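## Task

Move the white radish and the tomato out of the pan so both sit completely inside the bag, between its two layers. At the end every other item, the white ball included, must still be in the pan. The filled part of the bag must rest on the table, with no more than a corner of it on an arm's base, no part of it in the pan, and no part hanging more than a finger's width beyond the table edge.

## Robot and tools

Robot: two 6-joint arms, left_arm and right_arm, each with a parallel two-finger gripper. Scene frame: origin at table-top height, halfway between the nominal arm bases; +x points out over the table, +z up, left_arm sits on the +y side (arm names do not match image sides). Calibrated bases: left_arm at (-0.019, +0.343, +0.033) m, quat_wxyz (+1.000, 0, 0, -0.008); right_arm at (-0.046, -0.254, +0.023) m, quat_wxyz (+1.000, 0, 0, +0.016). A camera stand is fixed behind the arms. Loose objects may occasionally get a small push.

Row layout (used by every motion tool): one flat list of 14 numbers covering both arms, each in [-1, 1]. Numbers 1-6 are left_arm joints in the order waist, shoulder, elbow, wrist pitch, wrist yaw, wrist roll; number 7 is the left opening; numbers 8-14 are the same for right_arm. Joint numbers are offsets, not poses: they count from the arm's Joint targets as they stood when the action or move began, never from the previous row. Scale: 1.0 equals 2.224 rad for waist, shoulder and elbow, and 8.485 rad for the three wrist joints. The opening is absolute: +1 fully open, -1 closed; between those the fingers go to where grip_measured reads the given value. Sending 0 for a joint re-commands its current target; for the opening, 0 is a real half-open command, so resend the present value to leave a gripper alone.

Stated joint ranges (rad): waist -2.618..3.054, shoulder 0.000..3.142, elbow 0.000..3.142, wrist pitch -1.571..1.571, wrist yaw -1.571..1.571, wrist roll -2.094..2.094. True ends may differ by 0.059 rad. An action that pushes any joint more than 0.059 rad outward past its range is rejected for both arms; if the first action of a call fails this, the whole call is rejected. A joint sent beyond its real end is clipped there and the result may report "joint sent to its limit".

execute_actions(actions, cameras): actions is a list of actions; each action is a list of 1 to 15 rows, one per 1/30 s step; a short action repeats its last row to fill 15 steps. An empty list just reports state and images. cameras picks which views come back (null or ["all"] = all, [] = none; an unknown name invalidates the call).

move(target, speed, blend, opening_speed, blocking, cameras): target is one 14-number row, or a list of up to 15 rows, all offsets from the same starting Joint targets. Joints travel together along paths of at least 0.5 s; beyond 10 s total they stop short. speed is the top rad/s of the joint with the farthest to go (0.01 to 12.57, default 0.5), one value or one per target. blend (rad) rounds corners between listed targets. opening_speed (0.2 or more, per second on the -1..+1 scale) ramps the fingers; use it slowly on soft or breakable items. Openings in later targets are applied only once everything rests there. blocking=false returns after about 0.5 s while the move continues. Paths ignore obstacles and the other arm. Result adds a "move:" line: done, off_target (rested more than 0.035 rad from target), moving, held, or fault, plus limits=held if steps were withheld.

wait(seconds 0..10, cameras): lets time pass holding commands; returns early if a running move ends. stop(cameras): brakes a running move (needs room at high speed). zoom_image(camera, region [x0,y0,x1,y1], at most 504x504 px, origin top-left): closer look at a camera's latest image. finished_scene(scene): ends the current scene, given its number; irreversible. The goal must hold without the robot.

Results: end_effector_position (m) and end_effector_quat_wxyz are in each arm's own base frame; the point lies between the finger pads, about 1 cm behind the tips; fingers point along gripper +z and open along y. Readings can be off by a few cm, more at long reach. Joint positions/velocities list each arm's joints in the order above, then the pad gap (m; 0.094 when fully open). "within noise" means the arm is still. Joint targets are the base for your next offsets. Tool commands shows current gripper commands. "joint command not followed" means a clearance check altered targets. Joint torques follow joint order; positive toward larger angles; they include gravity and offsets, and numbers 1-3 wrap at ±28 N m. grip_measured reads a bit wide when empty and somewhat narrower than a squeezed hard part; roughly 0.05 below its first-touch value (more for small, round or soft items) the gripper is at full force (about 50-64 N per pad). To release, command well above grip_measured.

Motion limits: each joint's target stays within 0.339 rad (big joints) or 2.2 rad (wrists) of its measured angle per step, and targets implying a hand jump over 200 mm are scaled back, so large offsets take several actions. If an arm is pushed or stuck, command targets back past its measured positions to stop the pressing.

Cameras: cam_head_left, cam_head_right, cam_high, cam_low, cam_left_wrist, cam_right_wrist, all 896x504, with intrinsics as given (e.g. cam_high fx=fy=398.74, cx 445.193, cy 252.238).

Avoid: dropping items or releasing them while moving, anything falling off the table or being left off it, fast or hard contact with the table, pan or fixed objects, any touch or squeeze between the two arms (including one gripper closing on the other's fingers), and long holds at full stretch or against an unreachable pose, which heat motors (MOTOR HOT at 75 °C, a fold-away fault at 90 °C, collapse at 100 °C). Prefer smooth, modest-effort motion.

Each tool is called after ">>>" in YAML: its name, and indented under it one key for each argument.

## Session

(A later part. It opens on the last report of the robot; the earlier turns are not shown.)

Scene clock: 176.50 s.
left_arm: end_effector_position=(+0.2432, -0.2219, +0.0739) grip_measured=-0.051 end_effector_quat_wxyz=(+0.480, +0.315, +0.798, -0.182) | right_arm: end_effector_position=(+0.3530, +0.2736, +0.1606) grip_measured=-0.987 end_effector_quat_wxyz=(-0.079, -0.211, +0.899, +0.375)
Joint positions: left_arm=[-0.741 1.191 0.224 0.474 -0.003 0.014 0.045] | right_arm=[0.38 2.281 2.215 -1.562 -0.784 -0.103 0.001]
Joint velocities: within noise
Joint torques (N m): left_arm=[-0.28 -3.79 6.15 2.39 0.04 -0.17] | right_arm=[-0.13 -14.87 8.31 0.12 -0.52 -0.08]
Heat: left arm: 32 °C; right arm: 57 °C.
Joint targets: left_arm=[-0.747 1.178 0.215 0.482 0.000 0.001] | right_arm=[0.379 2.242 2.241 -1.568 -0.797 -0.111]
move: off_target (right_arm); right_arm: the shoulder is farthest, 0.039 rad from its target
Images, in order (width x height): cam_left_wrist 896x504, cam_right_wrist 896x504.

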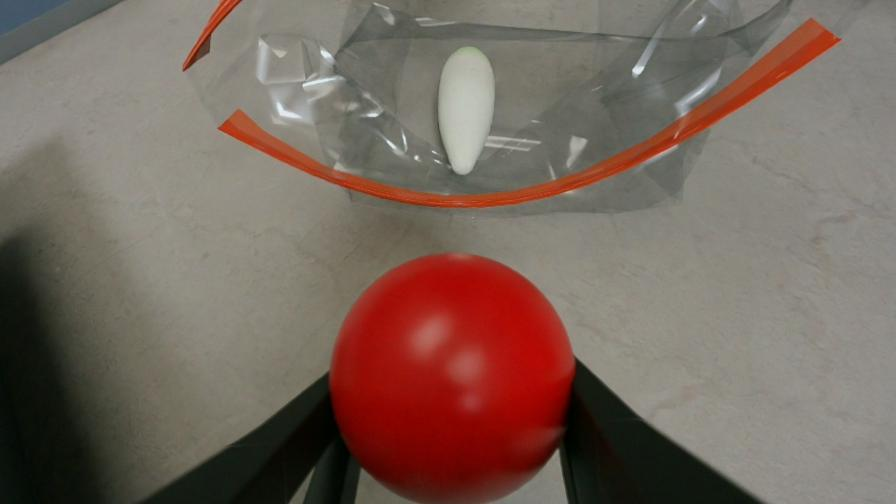

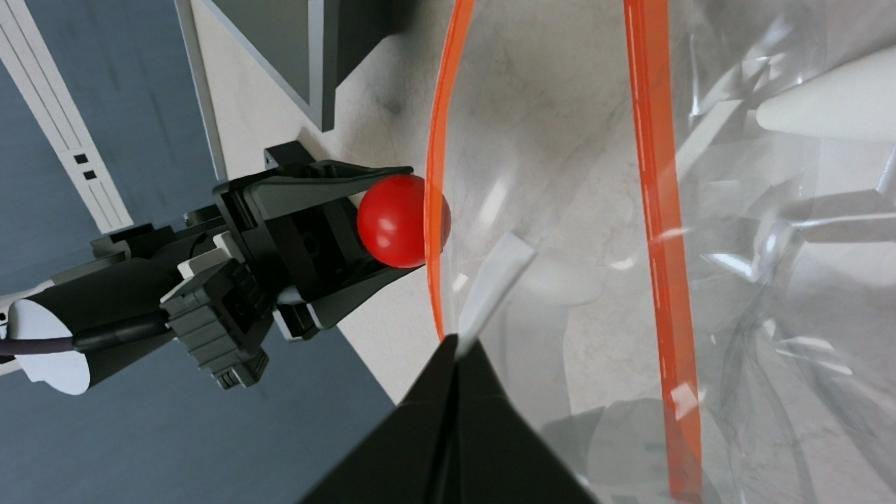

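>>> move:
  target:
    - [-0.0328,0.2509,-0.0052,0.0720,0,0,-0.14, 0,0,0,0,0,0,-1]
    - [-0.0328,0.3622,0.1409,0.0652,0,0,-0.14, 0,0,0,0,0,0,-1]
    - [-0.0328,0.4055,0.2312,0.0529,0,0,-0.14, 0,0,0,0,0,0,-1]
  speed: [0.6,0.3,0.25]
  blend: [0.04,0.04,0]
  cameras: ["cam_left_wrist","cam_right_wrist"]

Scene clock: 180.57 s.
left_arm: end_effector_position=(+0.3331, -0.3519, +0.0227) grip_measured=-0.051 end_effector_quat_wxyz=(+0.507, +0.335, +0.765, -0.213) | right_arm: end_effector_position=(+0.3530, +0.2736, +0.1606) grip_measured=-0.987 end_effector_quat_wxyz=(-0.079, -0.211, +0.899, +0.375)
Joint positions: left_arm=[-0.814 2.061 0.712 0.944 -0.003 0.013 0.045] | right_arm=[0.38 2.281 2.215 -1.562 -0.784 -0.103 0.001]
Joint velocities: within noise
Joint torques (N m): left_arm=[-0.28 -7.3 6.8 2.23 0.04 -0.16] | right_arm=[-0.12 -14.87 8.31 0.13 -0.51 -0.08]
Heat: left arm: 33 °C; right arm: 57 °C.
Joint targets: left_arm=[-0.820 2.080 0.730 0.931 0.000 0.001] | right_arm=[0.379 2.242 2.241 -1.568 -0.797 -0.111]
move: off_target (right_arm); right_arm: the shoulder is farthest, 0.039 rad from its target
Images, in order (width x height): cam_left_wrist 896x504, cam_right_wrist 896x504.

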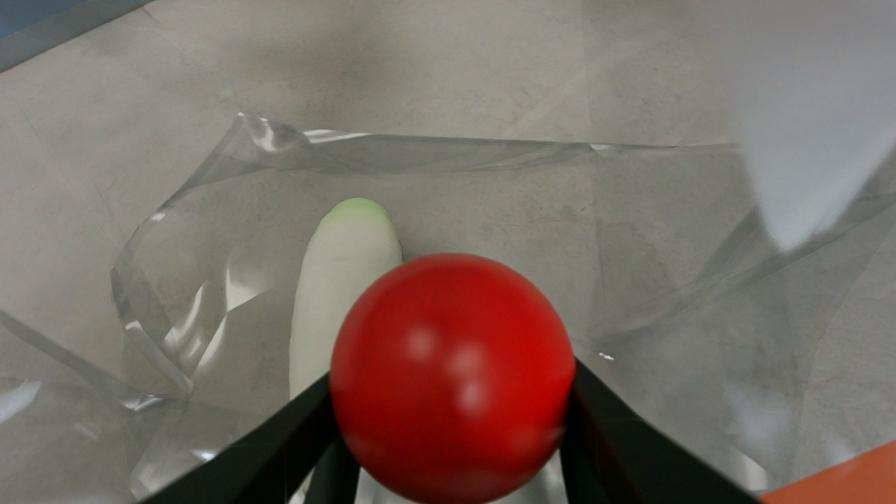

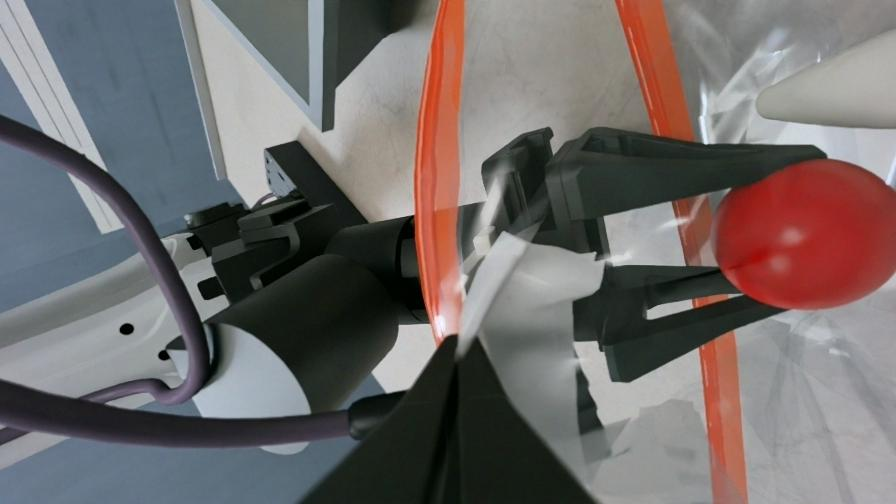

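>>> move:
  target:
    - [0,0.0344,0.0665,-0.0085,0,0,-0.14, 0,0,0,0,0,0,-1]
    - [0,0.0687,0.0676,0.0002,0,0,-0.14, 0,0,0,0,0,0,-1]
  speed: [0.2,0.15]
  cameras: ["cam_left_wrist","cam_right_wrist"]

Scene clock: 182.73 s.
left_arm: end_effector_position=(+0.3542, -0.3754, -0.0036) grip_measured=-0.051 end_effector_quat_wxyz=(+0.499, +0.337, +0.770, -0.211) | right_arm: end_effector_position=(+0.3530, +0.2736, +0.1607) grip_measured=-0.987 end_effector_quat_wxyz=(-0.079, -0.211, +0.899, +0.375)
Joint positions: left_arm=[-0.815 2.213 0.863 0.925 -0.003 0.013 0.045] | right_arm=[0.38 2.281 2.215 -1.562 -0.785 -0.103 0.001]
Joint velocities: within noise
Joint torques (N m): left_arm=[-0.14 -8.42 6.69 2.44 0.03 -0.16] | right_arm=[-0.1 -14.89 8.29 0.13 -0.51 -0.08]
Heat: left arm: 34 °C; right arm: 58 °C.
Joint targets: left_arm=[-0.820 2.232 0.880 0.932 0.000 0.001] | right_arm=[0.379 2.242 2.241 -1.568 -0.797 -0.111]
move: off_target (right_arm); right_arm: the shoulder is farthest, 0.039 rad from its target
Images, in order (width x height): cam_left_wrist 896x504, cam_right_wrist 896x504.

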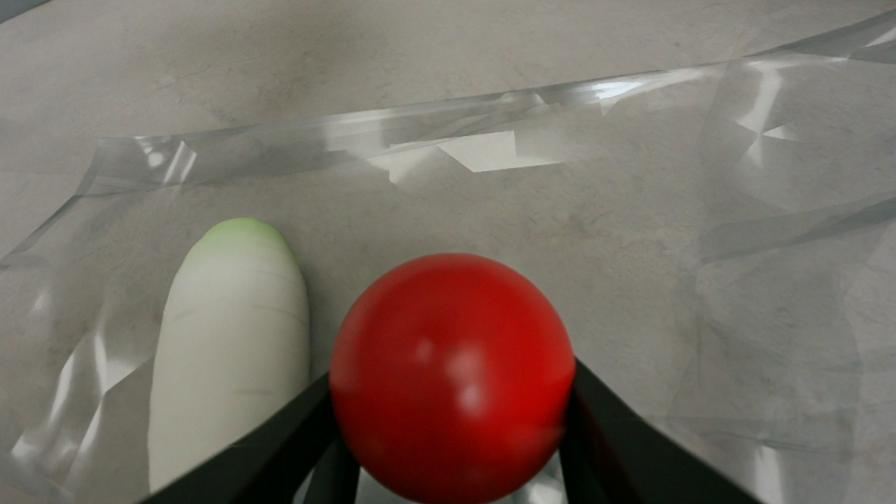

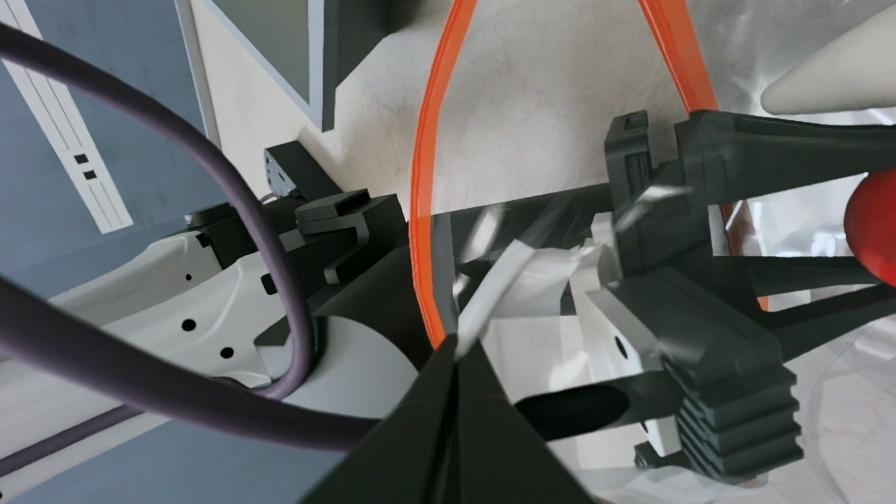

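>>> move:
  target:
    - [0,0,0,0,0,0,0.2, 0,0,0,0,0,0,-1]
    - [0,-0.0275,-0.0667,0.0103,0,0,0.2, 0,0,0,0,0,0,-1]
    - [0,-0.1117,-0.1581,0.0122,0,0,0.2, 0,0,0,0,0,0,-1]
    - [0,-0.26,-0.3454,0.0247,0,0,0.2, 0,0,0,0,0,0,-1]
  speed: [0.2,0.2,0.3,0.5]
  blend: [0,0.03,0.05,0]
  opening_speed: 0.5
  cameras: ["cam_left_wrist","cam_right_wrist"]

Scene clock: 186.90 s.
left_arm: end_effector_position=(+0.2319, -0.2456, +0.0322) grip_measured=+0.198 end_effector_quat_wxyz=(+0.503, +0.336, +0.768, -0.213) | right_arm: end_effector_position=(+0.3529, +0.2736, +0.1607) grip_measured=-0.987 end_effector_quat_wxyz=(-0.079, -0.211, +0.899, +0.375)
Joint positions: left_arm=[-0.815 1.671 0.119 1.137 -0.003 0.011 0.056] | right_arm=[0.38 2.281 2.215 -1.562 -0.785 -0.103 0.001]
Joint velocities: within noise
Joint torques (N m): left_arm=[-0.14 -5.63 3.11 2.42 0.04 -0.14] | right_arm=[-0.12 -14.87 8.32 0.13 -0.51 -0.08]
Heat: left arm: 35 °C; right arm: 59 °C.
Joint targets: left_arm=[-0.820 1.654 0.112 1.142 0.000 0.001] | right_arm=[0.379 2.242 2.241 -1.568 -0.797 -0.111]
move: off_target (right_arm); right_arm: the shoulder is farthest, 0.039 rad from its target
Images, in order (width x height): cam_left_wrist 896x504, cam_right_wrist 896x504.

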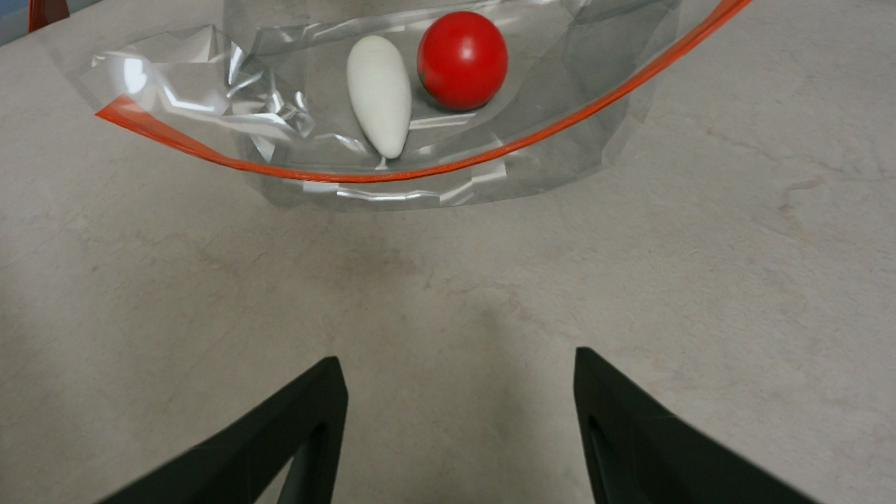

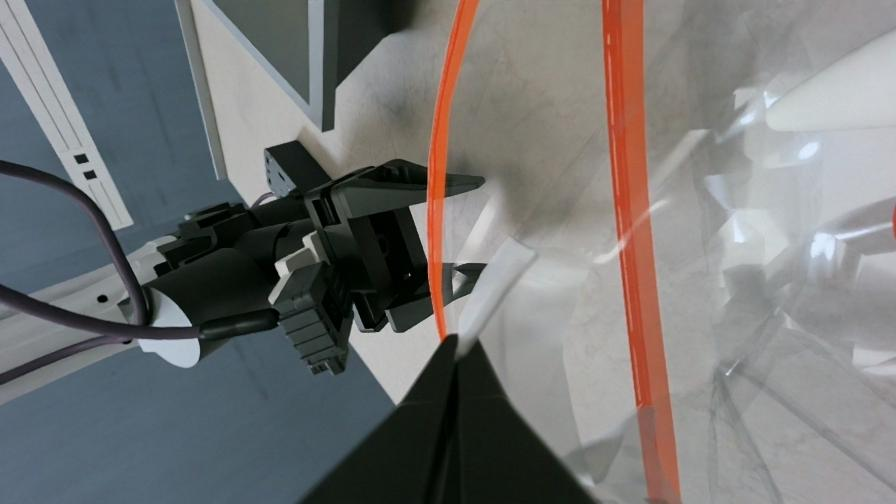

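>>> move:
  target:
    - [0.0351,0.1303,0.0612,0.0158,0,0,-1, 0,0,0,0,0,0,-1]
    - [0.0351,0.1947,0.1345,0.0134,0,0,-1, 0,0,0,0,0,0,-1]
    - [0.0351,0.2298,0.2505,-0.0078,0,0,-1, 0,0,0,0,0,0,-1]
  speed: [0.5,0.3,0.2]
  blend: [0.05,0.03,0]
  cameras: ["cam_left_wrist","cam_right_wrist"]

Scene clock: 190.53 s.
left_arm: end_effector_position=(+0.3460, -0.3206, -0.0001) grip_measured=-0.985 end_effector_quat_wxyz=(+0.517, +0.308, +0.774, -0.198) | right_arm: end_effector_position=(+0.3529, +0.2736, +0.1607) grip_measured=-0.987 end_effector_quat_wxyz=(-0.079, -0.211, +0.899, +0.375)
Joint positions: left_arm=[-0.748 2.145 0.655 1.093 -0.003 0.011 0.001] | right_arm=[0.38 2.281 2.215 -1.562 -0.785 -0.103 0.001]
Joint velocities: within noise
Joint torques (N m): left_arm=[0.68 -7.12 5.5 2.17 0.03 -0.14] | right_arm=[-0.12 -14.89 8.29 0.13 -0.51 -0.08]
Heat: left arm: 35 °C; right arm: 59 °C.
Joint targets: left_arm=[-0.742 2.165 0.669 1.076 0.000 0.001] | right_arm=[0.379 2.242 2.241 -1.568 -0.797 -0.111]
move: off_target (right_arm); right_arm: the shoulder is farthest, 0.039 rad from its target
Images, in order (width x height): cam_left_wrist 896x504, cam_right_wrist 896x504.

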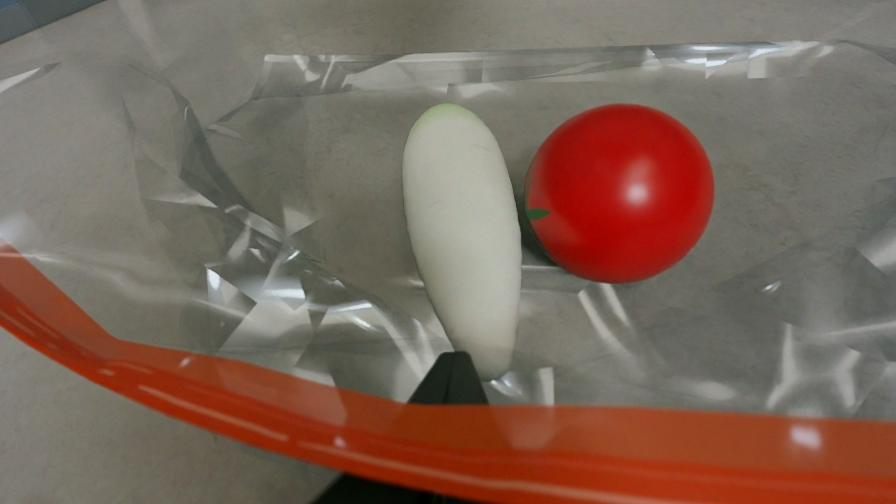

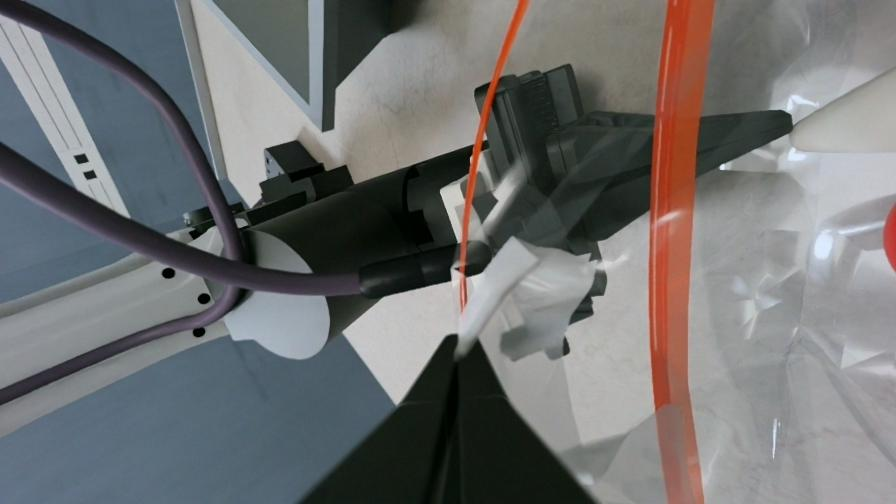

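>>> move:
  target:
    - [0,-0.0816,-0.0632,-0.0048,0,0,-1, 0,0,0,0,0,0,-1]
    - [0,-0.2298,-0.2505,0.0078,0,0,-1, 0,0,0,0,0,0,-1]
    - [0,-0.2298,-0.2505,0.0078,0,0,-1, 0,0.0324,-0.1767,0.0501,0,0,-1]
  speed: [0.4,0.6,0.35]
  blend: [0.05,0.1,0]
  cameras: ["cam_left_wrist","cam_right_wrist"]

Scene clock: 194.07 s.
left_arm: end_effector_position=(+0.2481, -0.2297, +0.0325) grip_measured=-0.985 end_effector_quat_wxyz=(+0.510, +0.310, +0.778, -0.196) | right_arm: end_effector_position=(+0.3588, +0.2760, +0.0595) grip_measured=-0.987 end_effector_quat_wxyz=(-0.070, -0.214, +0.898, +0.377)
Joint positions: left_arm=[-0.748 1.671 0.119 1.137 -0.003 0.011 0.001] | right_arm=[0.38 2.303 1.849 -1.154 -0.786 -0.103 0.001]
Joint velocities: within noise
Joint torques (N m): left_arm=[0.68 -5.64 3.03 2.42 0.04 -0.15] | right_arm=[-0.1 -10.66 5.75 0.31 -0.51 -0.08]
Heat: left arm: 36 °C; right arm: 59 °C.
Joint targets: left_arm=[-0.742 1.654 0.112 1.142 0.000 0.001] | right_arm=[0.379 2.314 1.848 -1.143 -0.797 -0.111]
move: done
Images, in order (width x height): cam_left_wrist 896x504, cam_right_wrist 896x504.

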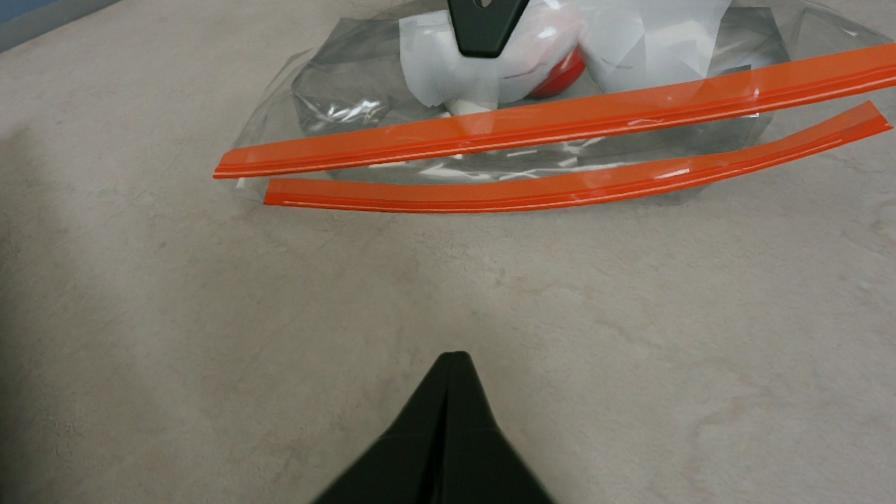

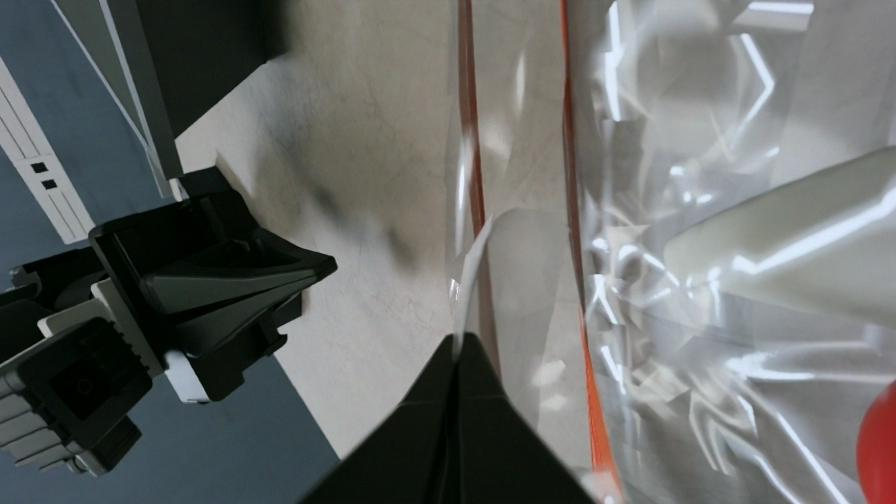

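>>> move:
  target: [0,0,0,0,0,0,-1, 0,0,0,0,0,0,-0.3]
  opening_speed: 1
  cameras: ["cam_left_wrist","cam_right_wrist"]

Scene clock: 195.23 s.
left_arm: end_effector_position=(+0.2482, -0.2297, +0.0325) grip_measured=-0.985 end_effector_quat_wxyz=(+0.510, +0.310, +0.778, -0.196) | right_arm: end_effector_position=(+0.3589, +0.2761, +0.0595) grip_measured=-0.301 end_effector_quat_wxyz=(-0.070, -0.215, +0.898, +0.377)
Joint positions: left_arm=[-0.748 1.671 0.119 1.138 -0.003 0.011 0.001] | right_arm=[0.38 2.303 1.849 -1.153 -0.786 -0.103 0.033]
Joint velocities: within noise
Joint torques (N m): left_arm=[0.66 -5.68 2.97 2.42 0.03 -0.14] | right_arm=[-0.12 -10.66 5.72 0.33 -0.51 -0.08]
Heat: left arm: 36 °C; right arm: 59 °C.
Joint targets: left_arm=[-0.742 1.654 0.112 1.142 0.000 0.001] | right_arm=[0.379 2.314 1.848 -1.143 -0.797 -0.111]
move: done
Images, in order (width x height): cam_left_wrist 896x504, cam_right_wrist 896x504.

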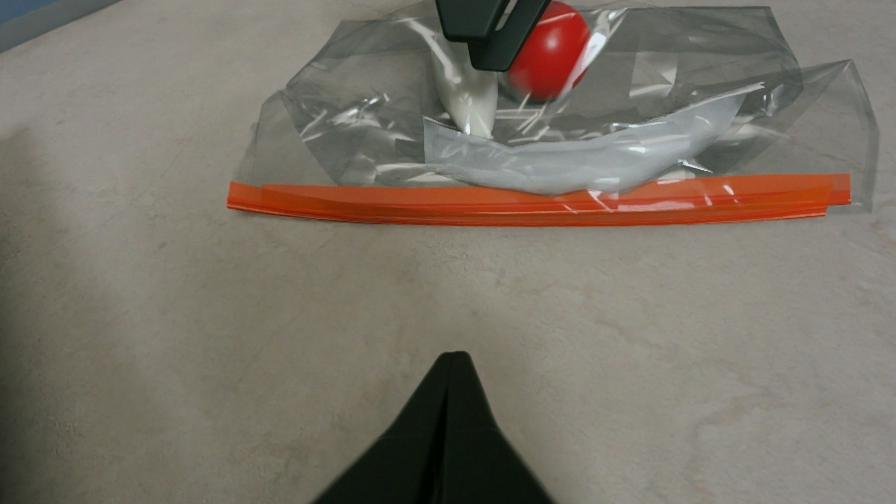

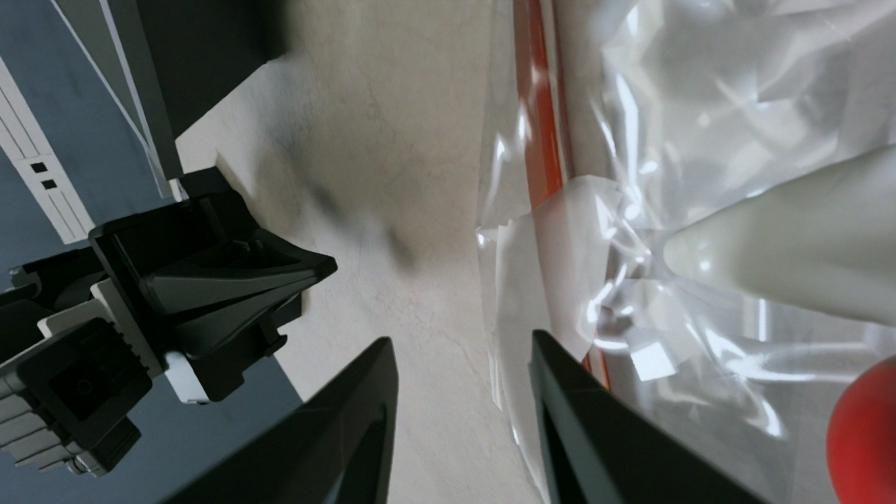

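>>> move:
  target: [0,0,0,0,0,0,-1, 0,-0.0324,0.1767,-0.0501,0,0,-0.3]
  speed: 0.6
  cameras: ["cam_left_wrist","cam_head_left","cam_high"]

>>> zoom_image:
  camera: "cam_head_left"
  region: [160, 180, 500, 340]

Scene clock: 197.00 s.
left_arm: end_effector_position=(+0.2482, -0.2297, +0.0325) grip_measured=-0.985 end_effector_quat_wxyz=(+0.510, +0.310, +0.778, -0.196) | right_arm: end_effector_position=(+0.3539, +0.2742, +0.1567) grip_measured=-0.301 end_effector_quat_wxyz=(-0.083, -0.209, +0.899, +0.375)
Joint positions: left_arm=[-0.748 1.671 0.119 1.138 -0.003 0.011 0.001] | right_arm=[0.38 2.292 2.218 -1.561 -0.786 -0.103 0.033]
Joint velocities: within noise
Joint torques (N m): left_arm=[0.66 -5.68 3.03 2.42 0.03 -0.13] | right_arm=[-0.12 -15.98 8.02 0.13 -0.49 -0.08]
Heat: left arm: 36 °C; right arm: 59 °C.
Joint targets: left_arm=[-0.742 1.654 0.112 1.142 0.000 0.001] | right_arm=[0.379 2.242 2.241 -1.568 -0.797 -0.111]
move: off_target (right_arm); right_arm: the shoulder is farthest, 0.051 rad from its target
Images, in order (width x height): cam_head_left 896x504, cam_high 896x504, cam_left_wrist 896x504.

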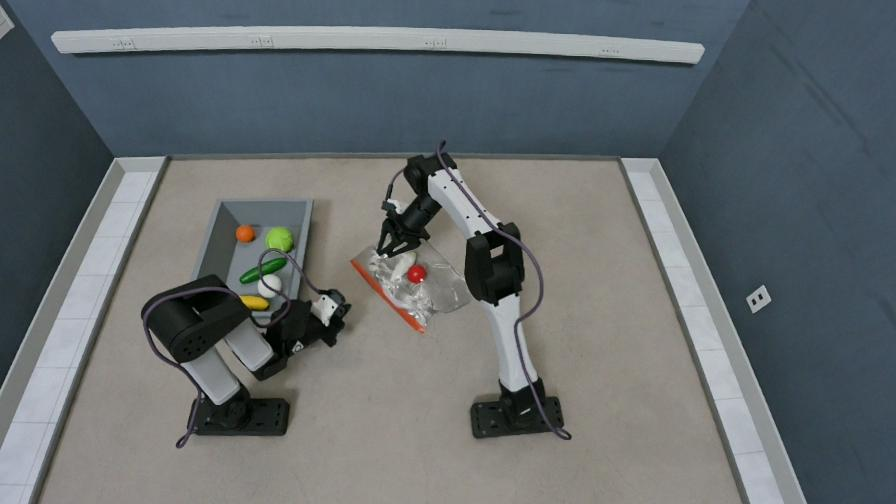

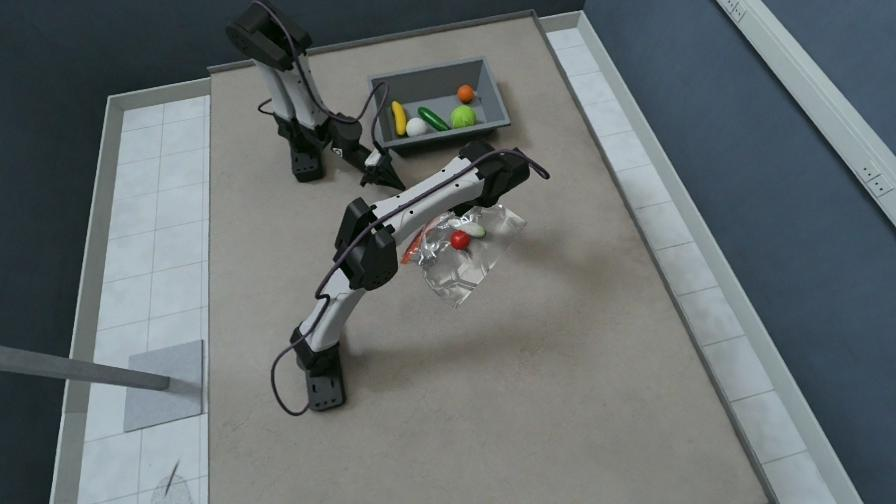

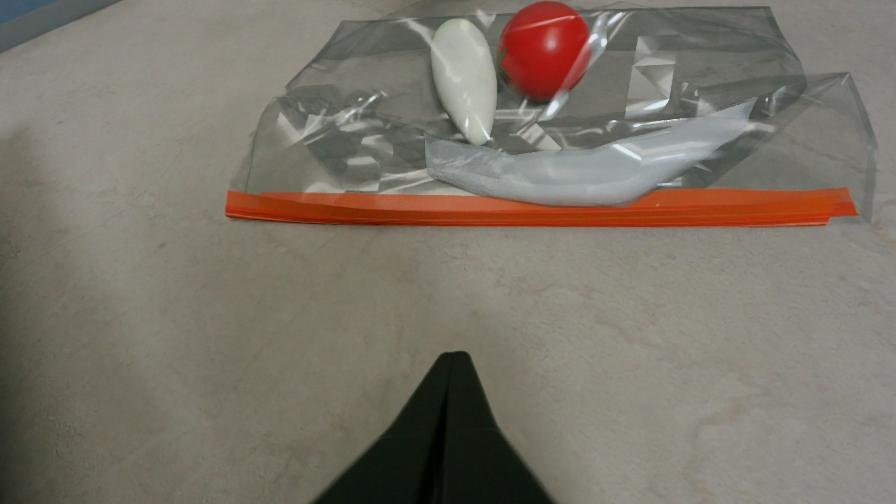

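Scaled by 1.482 from the camera's 896x504 image, which has a finer 1280x720 frame.

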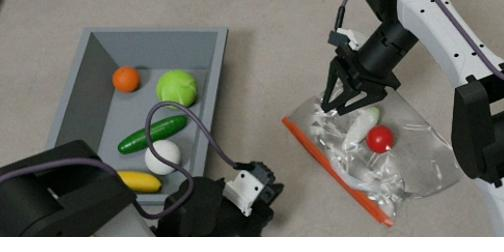

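All good. Finishing scene 1.

>>> finished_scene:
  scene: 1

The scene is finished: the task was done.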